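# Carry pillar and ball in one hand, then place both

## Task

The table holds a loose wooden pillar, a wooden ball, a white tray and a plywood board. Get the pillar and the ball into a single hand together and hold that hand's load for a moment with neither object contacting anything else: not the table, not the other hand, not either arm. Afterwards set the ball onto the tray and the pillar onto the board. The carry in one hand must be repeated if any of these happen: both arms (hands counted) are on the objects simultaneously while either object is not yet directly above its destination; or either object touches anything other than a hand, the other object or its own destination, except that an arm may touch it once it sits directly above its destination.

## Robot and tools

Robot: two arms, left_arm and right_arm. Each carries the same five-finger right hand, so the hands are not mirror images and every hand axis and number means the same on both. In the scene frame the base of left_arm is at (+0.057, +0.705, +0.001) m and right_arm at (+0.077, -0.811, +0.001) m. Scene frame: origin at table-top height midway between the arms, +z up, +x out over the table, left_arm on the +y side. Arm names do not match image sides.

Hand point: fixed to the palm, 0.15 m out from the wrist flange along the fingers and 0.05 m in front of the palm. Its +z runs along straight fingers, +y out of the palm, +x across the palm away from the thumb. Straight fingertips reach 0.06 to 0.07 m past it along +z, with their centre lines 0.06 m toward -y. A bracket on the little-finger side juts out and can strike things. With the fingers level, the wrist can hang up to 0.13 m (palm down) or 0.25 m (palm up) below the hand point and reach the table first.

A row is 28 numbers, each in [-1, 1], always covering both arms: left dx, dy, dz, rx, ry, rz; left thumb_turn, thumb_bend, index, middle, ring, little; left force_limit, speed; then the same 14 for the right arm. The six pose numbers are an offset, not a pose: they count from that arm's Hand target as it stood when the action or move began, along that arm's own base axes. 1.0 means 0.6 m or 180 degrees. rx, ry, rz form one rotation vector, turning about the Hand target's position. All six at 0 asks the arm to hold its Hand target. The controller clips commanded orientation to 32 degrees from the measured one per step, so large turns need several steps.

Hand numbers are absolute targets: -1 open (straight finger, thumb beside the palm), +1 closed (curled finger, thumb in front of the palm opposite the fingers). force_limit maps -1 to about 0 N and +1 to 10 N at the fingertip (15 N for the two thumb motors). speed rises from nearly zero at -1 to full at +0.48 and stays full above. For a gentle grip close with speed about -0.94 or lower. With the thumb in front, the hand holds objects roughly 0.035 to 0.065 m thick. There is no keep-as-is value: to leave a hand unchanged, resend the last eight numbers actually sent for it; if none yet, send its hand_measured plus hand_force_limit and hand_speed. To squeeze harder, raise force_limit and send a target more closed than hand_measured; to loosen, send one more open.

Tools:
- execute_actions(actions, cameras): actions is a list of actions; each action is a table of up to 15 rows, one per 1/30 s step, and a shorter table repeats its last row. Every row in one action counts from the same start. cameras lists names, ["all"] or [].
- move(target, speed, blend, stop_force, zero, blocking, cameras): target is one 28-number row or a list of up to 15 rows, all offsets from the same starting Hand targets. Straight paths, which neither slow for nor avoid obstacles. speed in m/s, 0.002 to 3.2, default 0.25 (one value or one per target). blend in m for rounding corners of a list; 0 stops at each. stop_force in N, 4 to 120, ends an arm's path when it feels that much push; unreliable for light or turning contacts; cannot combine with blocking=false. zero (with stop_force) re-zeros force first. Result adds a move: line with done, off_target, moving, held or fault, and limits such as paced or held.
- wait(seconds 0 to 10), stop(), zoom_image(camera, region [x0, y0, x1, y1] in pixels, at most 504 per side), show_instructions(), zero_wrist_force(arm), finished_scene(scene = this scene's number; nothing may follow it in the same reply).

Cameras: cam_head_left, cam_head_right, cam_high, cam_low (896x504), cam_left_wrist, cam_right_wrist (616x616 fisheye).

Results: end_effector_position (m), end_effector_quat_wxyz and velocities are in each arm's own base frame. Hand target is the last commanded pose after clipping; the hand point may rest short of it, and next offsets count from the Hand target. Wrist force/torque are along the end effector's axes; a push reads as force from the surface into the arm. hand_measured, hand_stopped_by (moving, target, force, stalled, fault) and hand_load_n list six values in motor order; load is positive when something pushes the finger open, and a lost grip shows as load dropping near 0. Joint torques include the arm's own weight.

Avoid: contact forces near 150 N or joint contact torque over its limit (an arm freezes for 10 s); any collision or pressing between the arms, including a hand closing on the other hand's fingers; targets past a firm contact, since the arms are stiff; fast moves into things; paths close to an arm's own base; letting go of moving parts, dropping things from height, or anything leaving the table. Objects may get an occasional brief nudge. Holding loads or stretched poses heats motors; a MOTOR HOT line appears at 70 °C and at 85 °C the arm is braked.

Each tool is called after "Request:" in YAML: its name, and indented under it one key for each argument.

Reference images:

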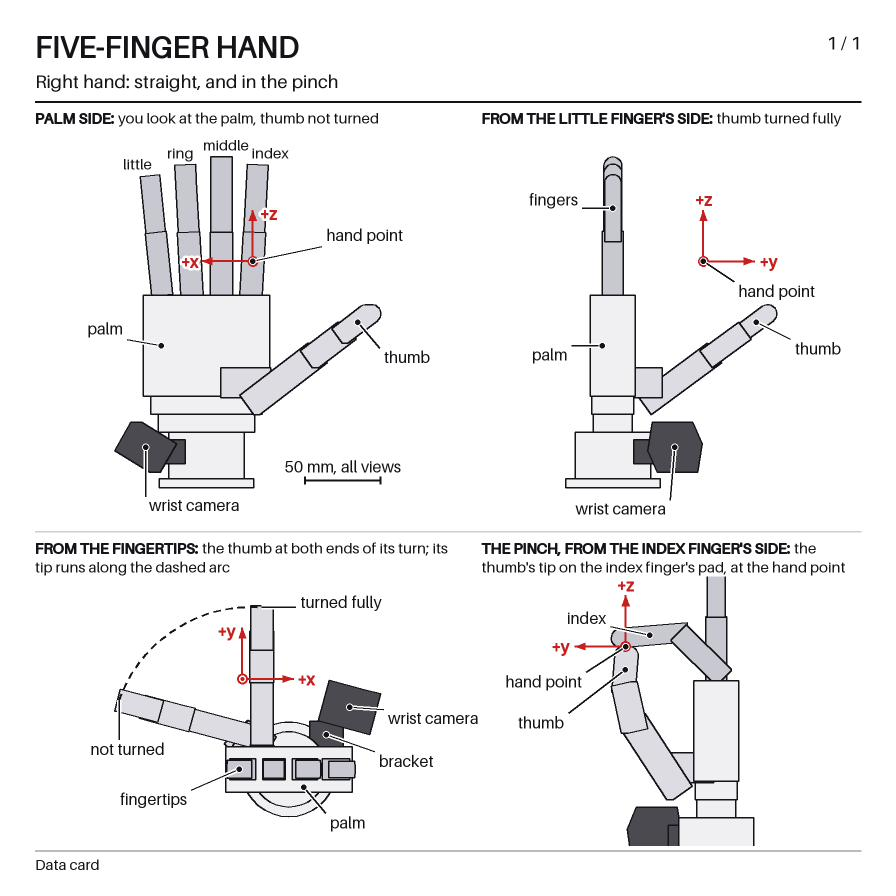

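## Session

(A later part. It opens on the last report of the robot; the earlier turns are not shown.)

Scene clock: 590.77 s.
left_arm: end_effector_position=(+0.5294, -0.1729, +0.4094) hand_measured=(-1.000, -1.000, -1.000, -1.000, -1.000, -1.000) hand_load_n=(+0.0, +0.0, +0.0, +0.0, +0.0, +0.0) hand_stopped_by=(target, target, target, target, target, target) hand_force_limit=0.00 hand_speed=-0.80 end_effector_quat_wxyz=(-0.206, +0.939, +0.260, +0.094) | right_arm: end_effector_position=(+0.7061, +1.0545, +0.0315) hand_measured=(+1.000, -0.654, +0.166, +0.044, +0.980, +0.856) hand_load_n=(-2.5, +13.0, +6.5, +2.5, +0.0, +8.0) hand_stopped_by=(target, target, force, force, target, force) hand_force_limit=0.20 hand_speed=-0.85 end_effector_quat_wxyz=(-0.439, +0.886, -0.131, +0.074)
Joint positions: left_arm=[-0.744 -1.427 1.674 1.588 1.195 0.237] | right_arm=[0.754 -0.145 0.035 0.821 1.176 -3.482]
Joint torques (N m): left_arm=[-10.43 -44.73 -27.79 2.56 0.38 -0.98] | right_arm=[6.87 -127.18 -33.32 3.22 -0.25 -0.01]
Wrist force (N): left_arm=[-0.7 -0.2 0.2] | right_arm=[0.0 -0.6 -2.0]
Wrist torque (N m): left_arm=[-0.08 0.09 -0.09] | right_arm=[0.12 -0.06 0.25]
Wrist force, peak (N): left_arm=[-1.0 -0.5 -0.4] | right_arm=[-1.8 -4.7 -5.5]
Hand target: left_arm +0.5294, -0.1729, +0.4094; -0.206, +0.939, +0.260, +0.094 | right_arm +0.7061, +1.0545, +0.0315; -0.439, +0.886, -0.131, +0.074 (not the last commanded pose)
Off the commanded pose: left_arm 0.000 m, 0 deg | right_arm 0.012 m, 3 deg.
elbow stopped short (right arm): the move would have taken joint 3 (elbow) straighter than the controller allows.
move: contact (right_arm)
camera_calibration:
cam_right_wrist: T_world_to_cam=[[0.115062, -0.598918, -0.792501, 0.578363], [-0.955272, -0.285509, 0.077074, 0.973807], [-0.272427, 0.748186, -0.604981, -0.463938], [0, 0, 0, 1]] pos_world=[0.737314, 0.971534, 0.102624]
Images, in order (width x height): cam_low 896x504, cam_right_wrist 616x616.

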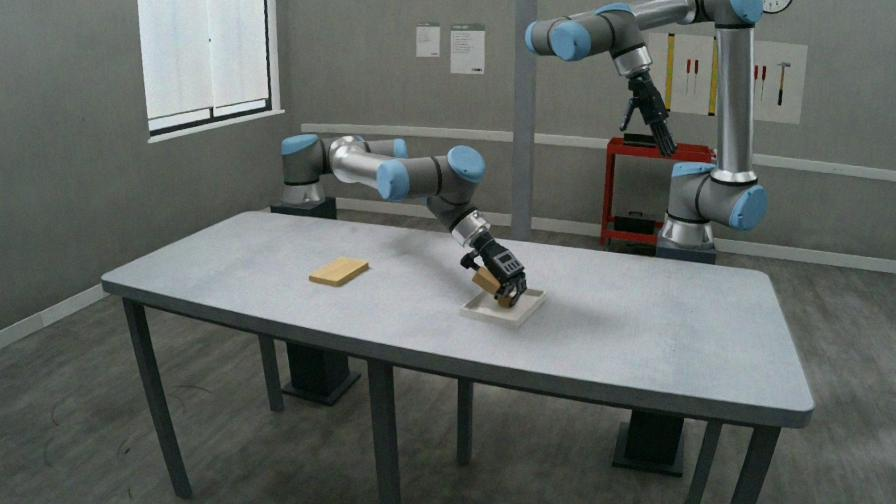

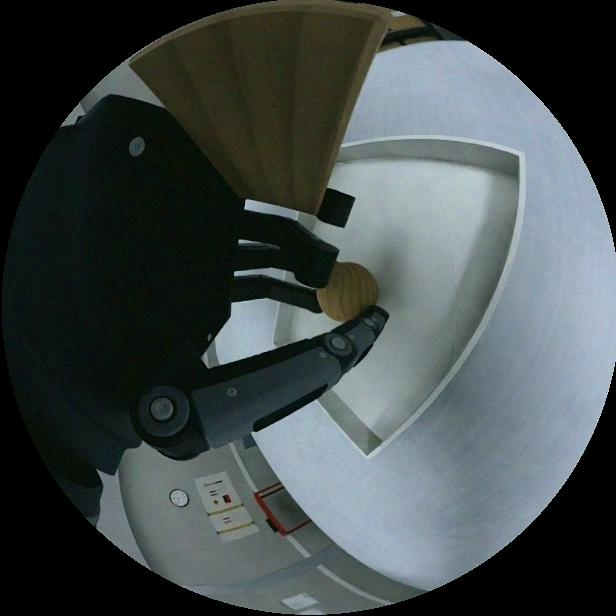

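Request:
move:
  target:
    - [0,0,0,0,0,0,-1,-1,-1,-1,-1,-1,0,-0.8,0,0,0,0,0,0,1,-0.65,-0.5,-0.5,0.98,0.98,0.2,-0.7]
    - [0,0,0,0,0,0,-1,-1,-1,-1,-1,-1,0,-0.8,0,0,0.1,0,0,0,1,-0.65,-0.5,-0.5,0.98,0.98,0.2,-0.7]
    - [0,0,0,0,0,0,-1,-1,-1,-1,-1,-1,0,-0.8,-0.01,-0.03,0.22,0,0,0,1,-0.65,-0.5,-0.5,0.98,0.98,0.2,-0.7]
    - [0,0,0,0,0,0,-1,-1,-1,-1,-1,-1,0,-0.8,-0.0335,-0.7125,0.231,0.3082,0.3555,-0.3653,1,-0.65,-0.5,-0.5,0.98,0.98,0.2,-0.7]
  speed: [0.1,0.06,0.15,0.4]
  blend: [0,0.02,0.03,0]
  cameras: ["cam_right_wrist","cam_low","cam_high"]

Request:
zoom_image:
  camera: "cam_high"
  region: [330, 190, 550, 390]

Request:
zoom_image:
  camera: "cam_low"
  region: [270, 170, 450, 320]

Scene clock: 638.60 s.
left_arm: end_effector_position=(+0.5294, -0.1729, +0.4094) hand_measured=(-1.000, -1.000, -1.000, -1.000, -1.000, -1.000) hand_load_n=(+0.0, +0.0, -0.5, +0.0, +0.0, -0.5) hand_stopped_by=(target, target, target, target, target, target) hand_force_limit=0.00 hand_speed=-0.80 end_effector_quat_wxyz=(-0.206, +0.939, +0.260, +0.094) | right_arm: end_effector_position=(+0.6861, +0.6269, +0.1701) hand_measured=(+1.000, -0.650, -0.500, -0.500, +0.980, +0.856) hand_load_n=(-0.5, +0.0, +0.0, +0.0, +0.0, +8.0) hand_stopped_by=(target, target, target, target, target, force) hand_force_limit=0.20 hand_speed=-0.70 end_effector_quat_wxyz=(+0.530, -0.313, +0.757, +0.219)
Joint positions: left_arm=[-0.744 -1.427 1.674 1.588 1.195 0.237] | right_arm=[0.373 -1.108 1.847 -0.361 1.185 -1.72]
Joint torques (N m): left_arm=[-9.85 -46.01 -27.71 2.41 0.05 -0.97] | right_arm=[12.17 -63.64 -36.91 2.01 -3.09 2.39]
Wrist force (N): left_arm=[-0.5 -0.2 -0.1] | right_arm=[2.1 -0.8 -0.4]
Wrist torque (N m): left_arm=[-0.08 0.09 -0.08] | right_arm=[0.07 -0.12 0.06]
Wrist force, peak (N): left_arm=[-0.9 -0.7 0.4] | right_arm=[3.5 -1.2 -1.3]
Hand target: left_arm +0.5294, -0.1729, +0.4094; -0.206, +0.939, +0.260, +0.094 | right_arm +0.6860, +0.6270, +0.1701; +0.530, -0.313, +0.757, +0.219
Off the commanded pose: left_arm 0.000 m, 0 deg | right_arm 0.000 m, 0 deg.
elbow stopped short (right arm): the move would have taken joint 3 (elbow) straighter than the controller allows.
move: done
camera_calibration:
cam_right_wrist: T_world_to_cam=[[-0.710452, 0.647057, -0.276721, 0.131954], [-0.318091, 0.055498, 0.946434, 0.0232029], [0.627754, 0.760419, 0.166394, -0.822057], [0, 0, 0, 1]] pos_world=[0.617178, 0.538439, 0.15134]
Images, in order (width x height): cam_high 896x504, cam_low 896x504, cam_right_wrist 616x616.

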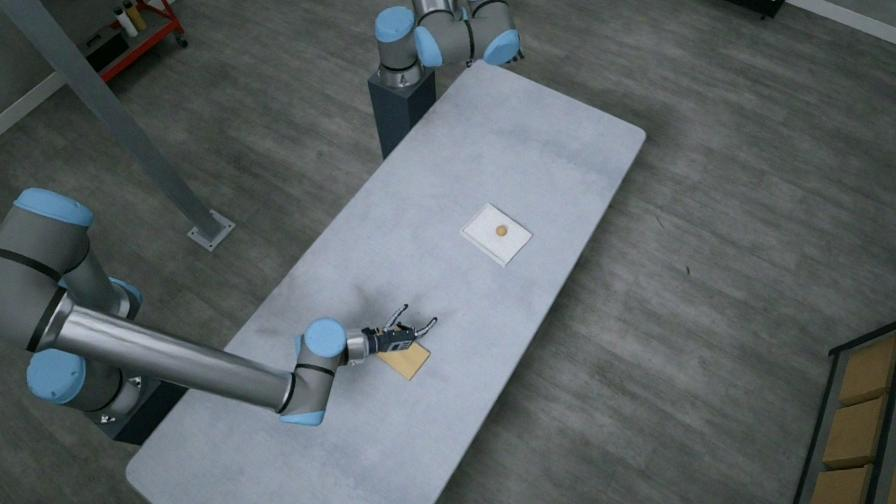

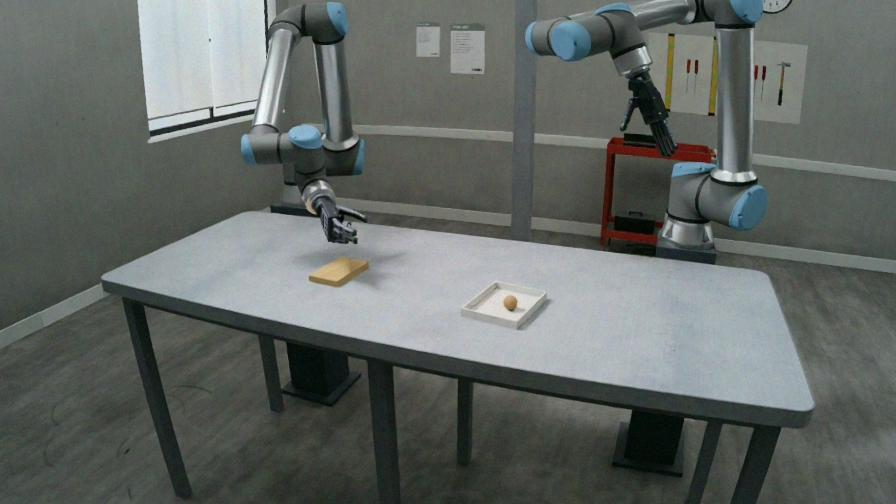

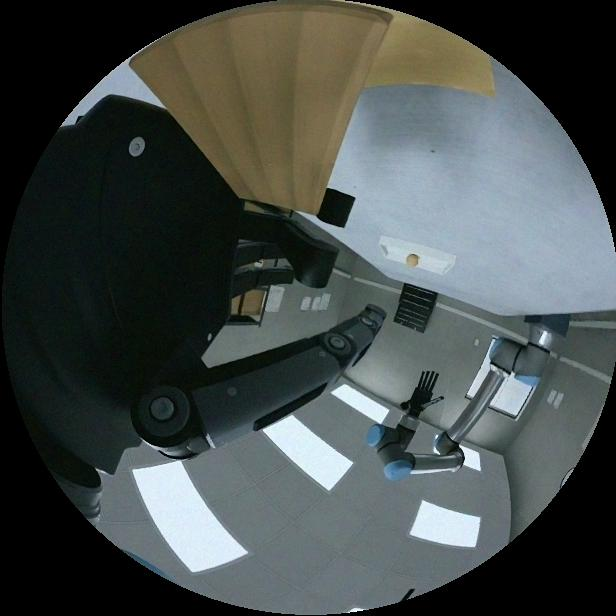

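Scaled by 2.291.

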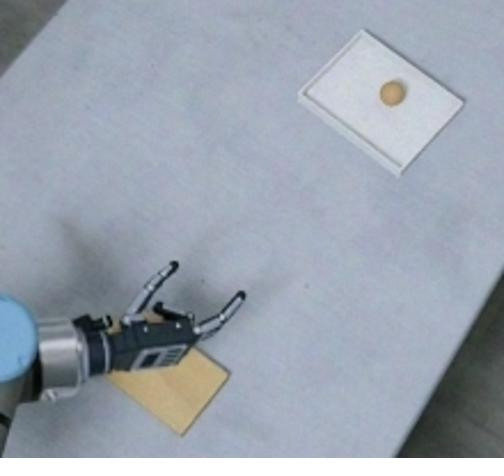

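Scaled by 2.800.

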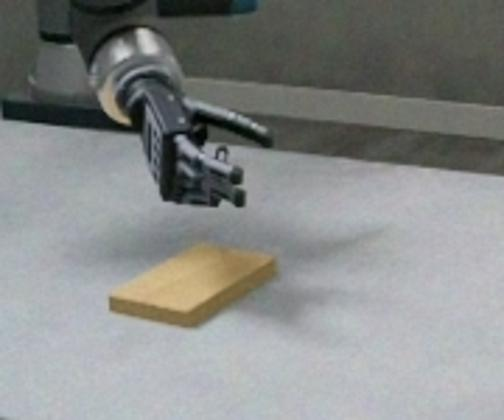

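Request:
move:
  target:
    - [0,0,0,0,0,0,-1,-1,-1,-1,-1,-1,0,-0.8,0,0,-0.115,0,0,0,1,-0.65,-0.5,-0.5,0.98,0.98,0.2,-0.7]
    - [0,0,0,0,0,0,-1,-1,-1,-1,-1,-1,0,-0.8,0,0,-0.18,0,0,0,1,-0.65,-0.5,-0.5,0.98,0.98,0.2,-0.7]
  speed: [0.08,0.012]
  stop_force: 5
  cameras: ["cam_right_wrist","cam_low","cam_high"]

Request:
zoom_image:
  camera: "cam_high"
  region: [330, 290, 470, 410]

Request:
zoom_image:
  camera: "cam_low"
  region: [270, 200, 430, 320]

Scene clock: 658.87 s.
left_arm: end_effector_position=(+0.5294, -0.1729, +0.4094) hand_measured=(-1.000, -1.000, -1.000, -1.000, -1.000, -1.000) hand_load_n=(+0.0, -0.5, +0.0, +0.0, +0.0, +0.0) hand_stopped_by=(target, target, target, target, target, target) hand_force_limit=0.00 hand_speed=-0.80 end_effector_quat_wxyz=(-0.206, +0.939, +0.260, +0.094) | right_arm: end_effector_position=(+0.6860, +0.6270, +0.0838) hand_measured=(+1.000, -0.650, -0.500, -0.500, +0.980, +0.856) hand_load_n=(+0.0, +0.0, +0.0, +0.0, +0.0, -0.5) hand_stopped_by=(target, target, target, target, target, force) hand_force_limit=0.20 hand_speed=-0.70 end_effector_quat_wxyz=(+0.530, -0.313, +0.757, +0.219)
Joint positions: left_arm=[-0.744 -1.427 1.674 1.588 1.195 0.237] | right_arm=[0.373 -1.002 1.878 -0.498 1.185 -1.72]
Joint torques (N m): left_arm=[-10.05 -46.71 -27.8 2.52 -0.13 -0.99] | right_arm=[5.15 -77.07 -27.26 2.96 -0.58 -0.53]
Wrist force (N): left_arm=[-0.7 -0.4 -0.1] | right_arm=[-2.6 -0.9 -1.9]
Wrist torque (N m): left_arm=[-0.12 0.11 -0.10] | right_arm=[0.11 -0.02 -0.12]
Wrist force, peak (N): left_arm=[-1.1 -0.2 -0.3] | right_arm=[-7.7 -1.0 -5.1]
Hand target: left_arm +0.5294, -0.1729, +0.4094; -0.206, +0.939, +0.260, +0.094 | right_arm +0.6860, +0.6270, +0.0839; +0.530, -0.313, +0.757, +0.219 (not the last commanded pose)
Off the commanded pose: left_arm 0.000 m, 0 deg | right_arm 0.022 m, 0 deg.
move: contact (right_arm); path passed 1 of 2 targets
camera_calibration:
cam_right_wrist: T_world_to_cam=[[-0.710567, 0.647053, -0.276437, 0.108083], [-0.317812, 0.0553746, 0.946535, 0.104642], [0.627766, 0.760431, 0.166294, -0.807658], [0, 0, 0, 1]] pos_world=[0.617077, 0.538439, 0.0651397]
Images, in order (width x height): cam_high 896x504, cam_low 896x504, cam_right_wrist 616x616.

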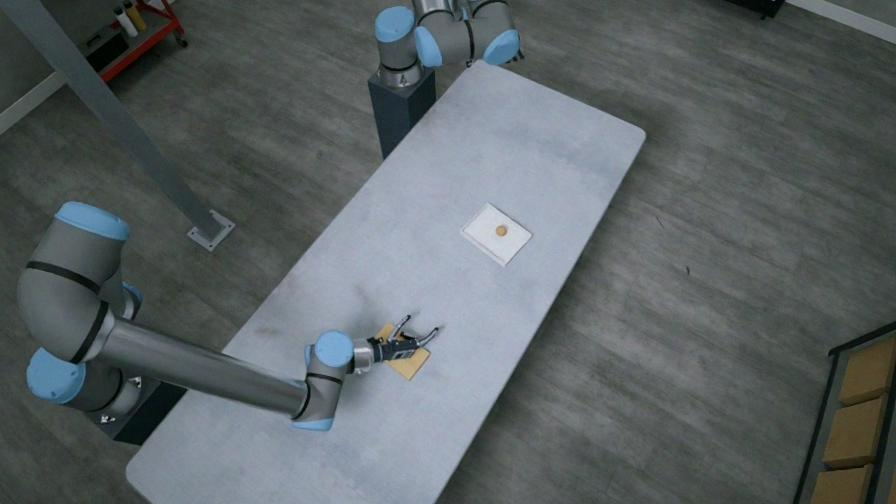

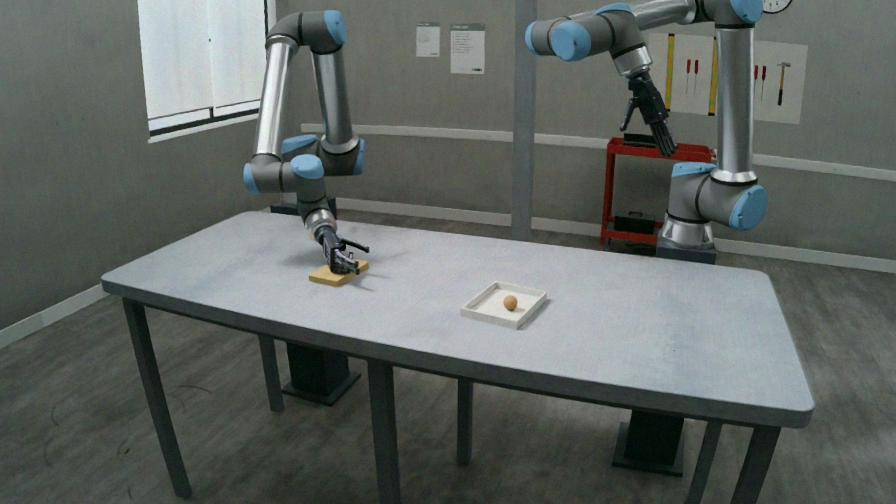

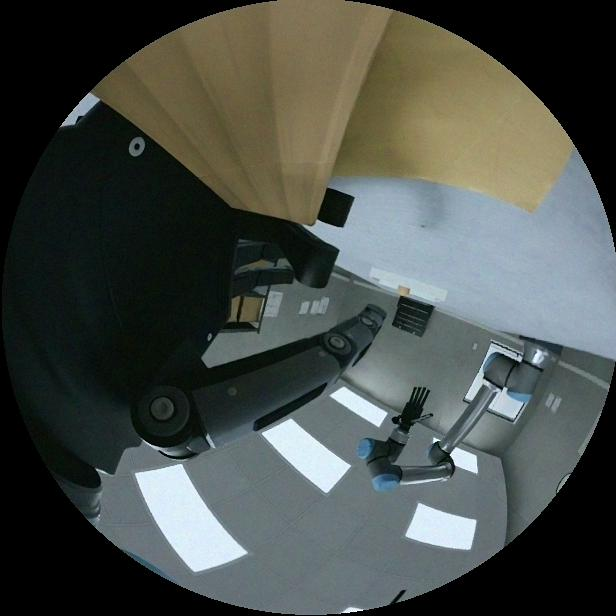

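Scaled by 3.600.

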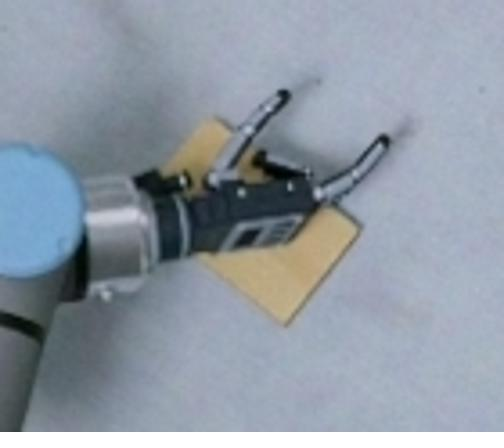

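Scaled by 3.150.

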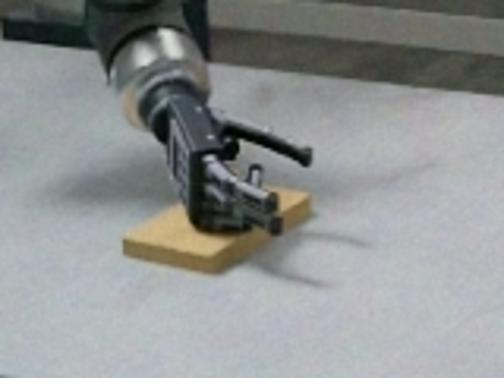

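Request:
move:
  target:
    - [0,0,0,0,0,0,-1,-1,-1,-1,-1,-1,0,-0.8,0,0,0.001,0,0,0,1,-0.65,-0.5,-0.5,0.3,0.3,0.2,-0.6]
    - [0,0,0,0,0,0,-1,-1,-1,-1,-1,-1,0,-0.8,0,0,0.05,0,0,0,1,-0.65,-0.5,-0.5,0.3,0.3,0.2,-0.6]
    - [0,0,0,0,0,0,-1,-1,-1,-1,-1,-1,0,-0.8,0,0,0.22,0,0,0,1,-0.65,-0.5,-0.5,0.3,0.3,0.2,-0.6]
  speed: [0.05,0.05,0.2]
  blend: [0,0.01,0]
  cameras: ["cam_low","cam_high","cam_right_wrist"]

Request:
zoom_image:
  camera: "cam_low"
  region: [270, 200, 430, 320]

Request:
zoom_image:
  camera: "cam_high"
  region: [330, 290, 470, 410]

Scene clock: 670.33 s.
left_arm: end_effector_position=(+0.5294, -0.1729, +0.4094) hand_measured=(-1.000, -1.000, -1.000, -1.000, -1.000, -1.000) hand_load_n=(+0.0, +0.0, +0.0, +0.0, +0.5, +0.0) hand_stopped_by=(target, target, target, target, target, target) hand_force_limit=0.00 hand_speed=-0.80 end_effector_quat_wxyz=(-0.206, +0.939, +0.260, +0.094) | right_arm: end_effector_position=(+0.6861, +0.6270, +0.2159) hand_measured=(+1.000, -0.650, -0.500, -0.500, +0.300, +0.302) hand_load_n=(+0.0, +0.0, +0.0, +0.0, +0.0, +0.0) hand_stopped_by=(target, target, target, target, target, target) hand_force_limit=0.20 hand_speed=-0.60 end_effector_quat_wxyz=(+0.530, -0.313, +0.757, +0.219)
Joint positions: left_arm=[-0.744 -1.427 1.674 1.588 1.195 0.237] | right_arm=[0.373 -1.158 1.822 -0.286 1.185 -1.719]
Joint torques (N m): left_arm=[-10.42 -46.42 -27.78 2.62 -0.35 -0.98] | right_arm=[1.91 -72.44 -19.86 0.65 -1 -3.42]
Wrist force (N): left_arm=[-0.6 0.1 -0.2] | right_arm=[1.8 -0.9 -0.2]
Wrist torque (N m): left_arm=[-0.02 0.10 -0.08] | right_arm=[0.07 -0.11 -0.05]
Wrist force, peak (N): left_arm=[-1.0 -0.1 -0.1] | right_arm=[-45.9 12.1 -24.8]
Hand target: left_arm +0.5294, -0.1729, +0.4094; -0.206, +0.939, +0.260, +0.094 | right_arm +0.6860, +0.6270, +0.2159; +0.530, -0.313, +0.757, +0.219
Off the commanded pose: left_arm 0.000 m, 0 deg | right_arm 0.000 m, 0 deg.
move: done
camera_calibration:
cam_right_wrist: T_world_to_cam=[[-0.710535, 0.647058, -0.276506, 0.144599], [-0.318065, 0.0551829, 0.946462, -0.0200962], [0.627674, 0.760441, 0.166597, -0.829773], [0, 0, 0, 1]] pos_world=[0.617178, 0.538539, 0.19724]
Images, in order (width x height): cam_high 896x504, cam_low 896x504, cam_right_wrist 616x616.

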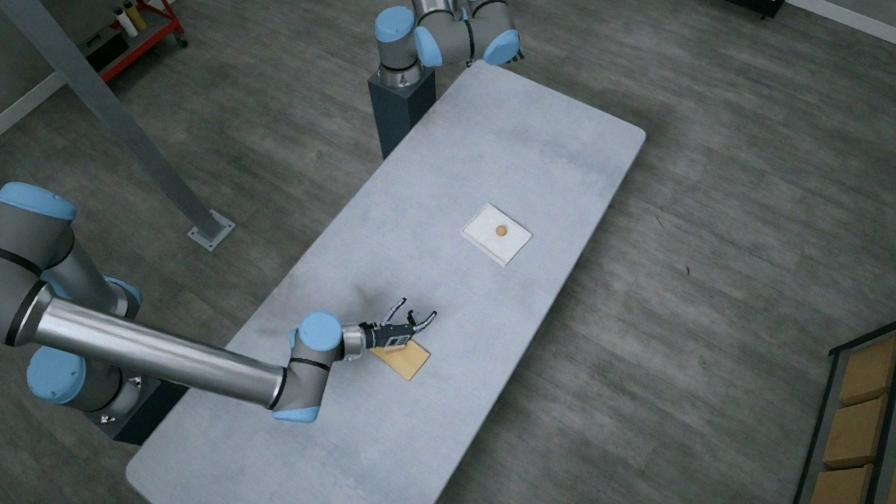

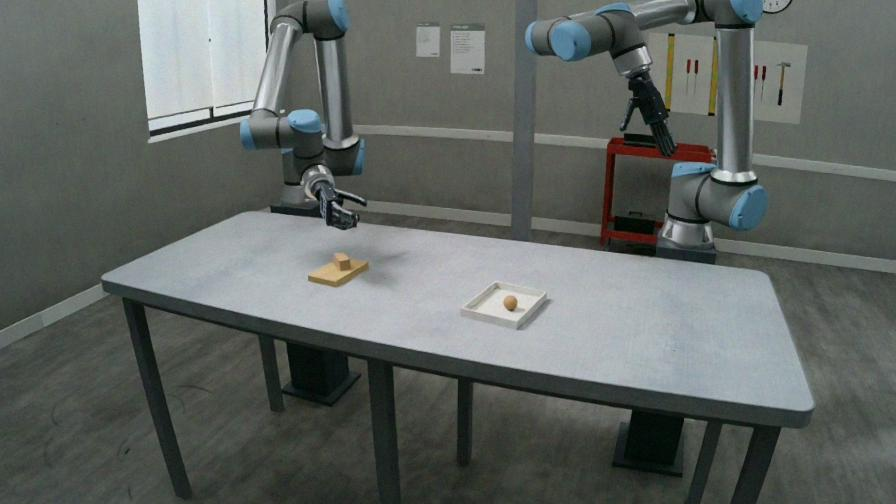

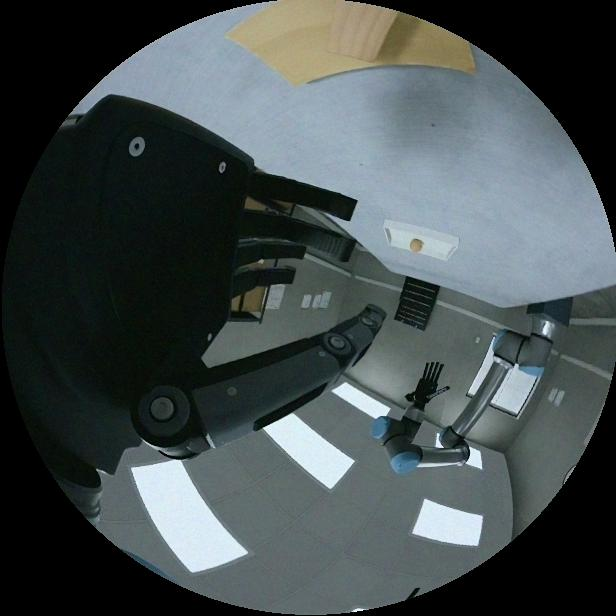

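Scaled by 3.150.

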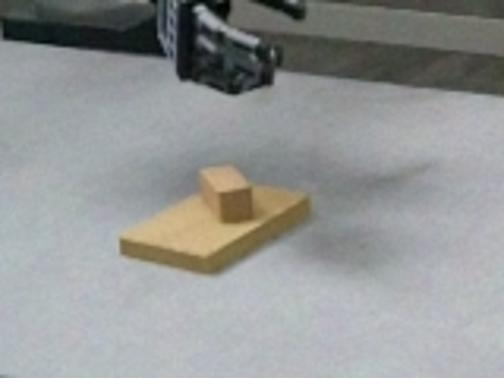

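Scaled by 3.600.

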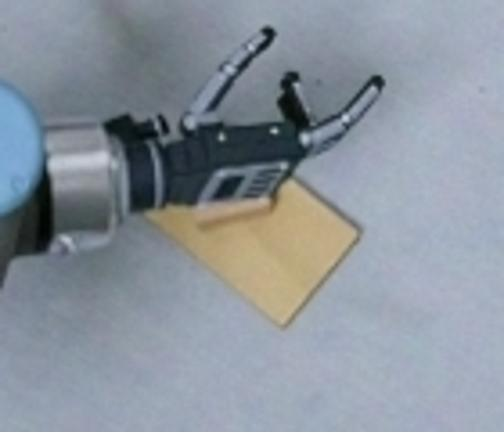

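Request:
finished_scene:
  scene: 2

The scene is finished: the task was done.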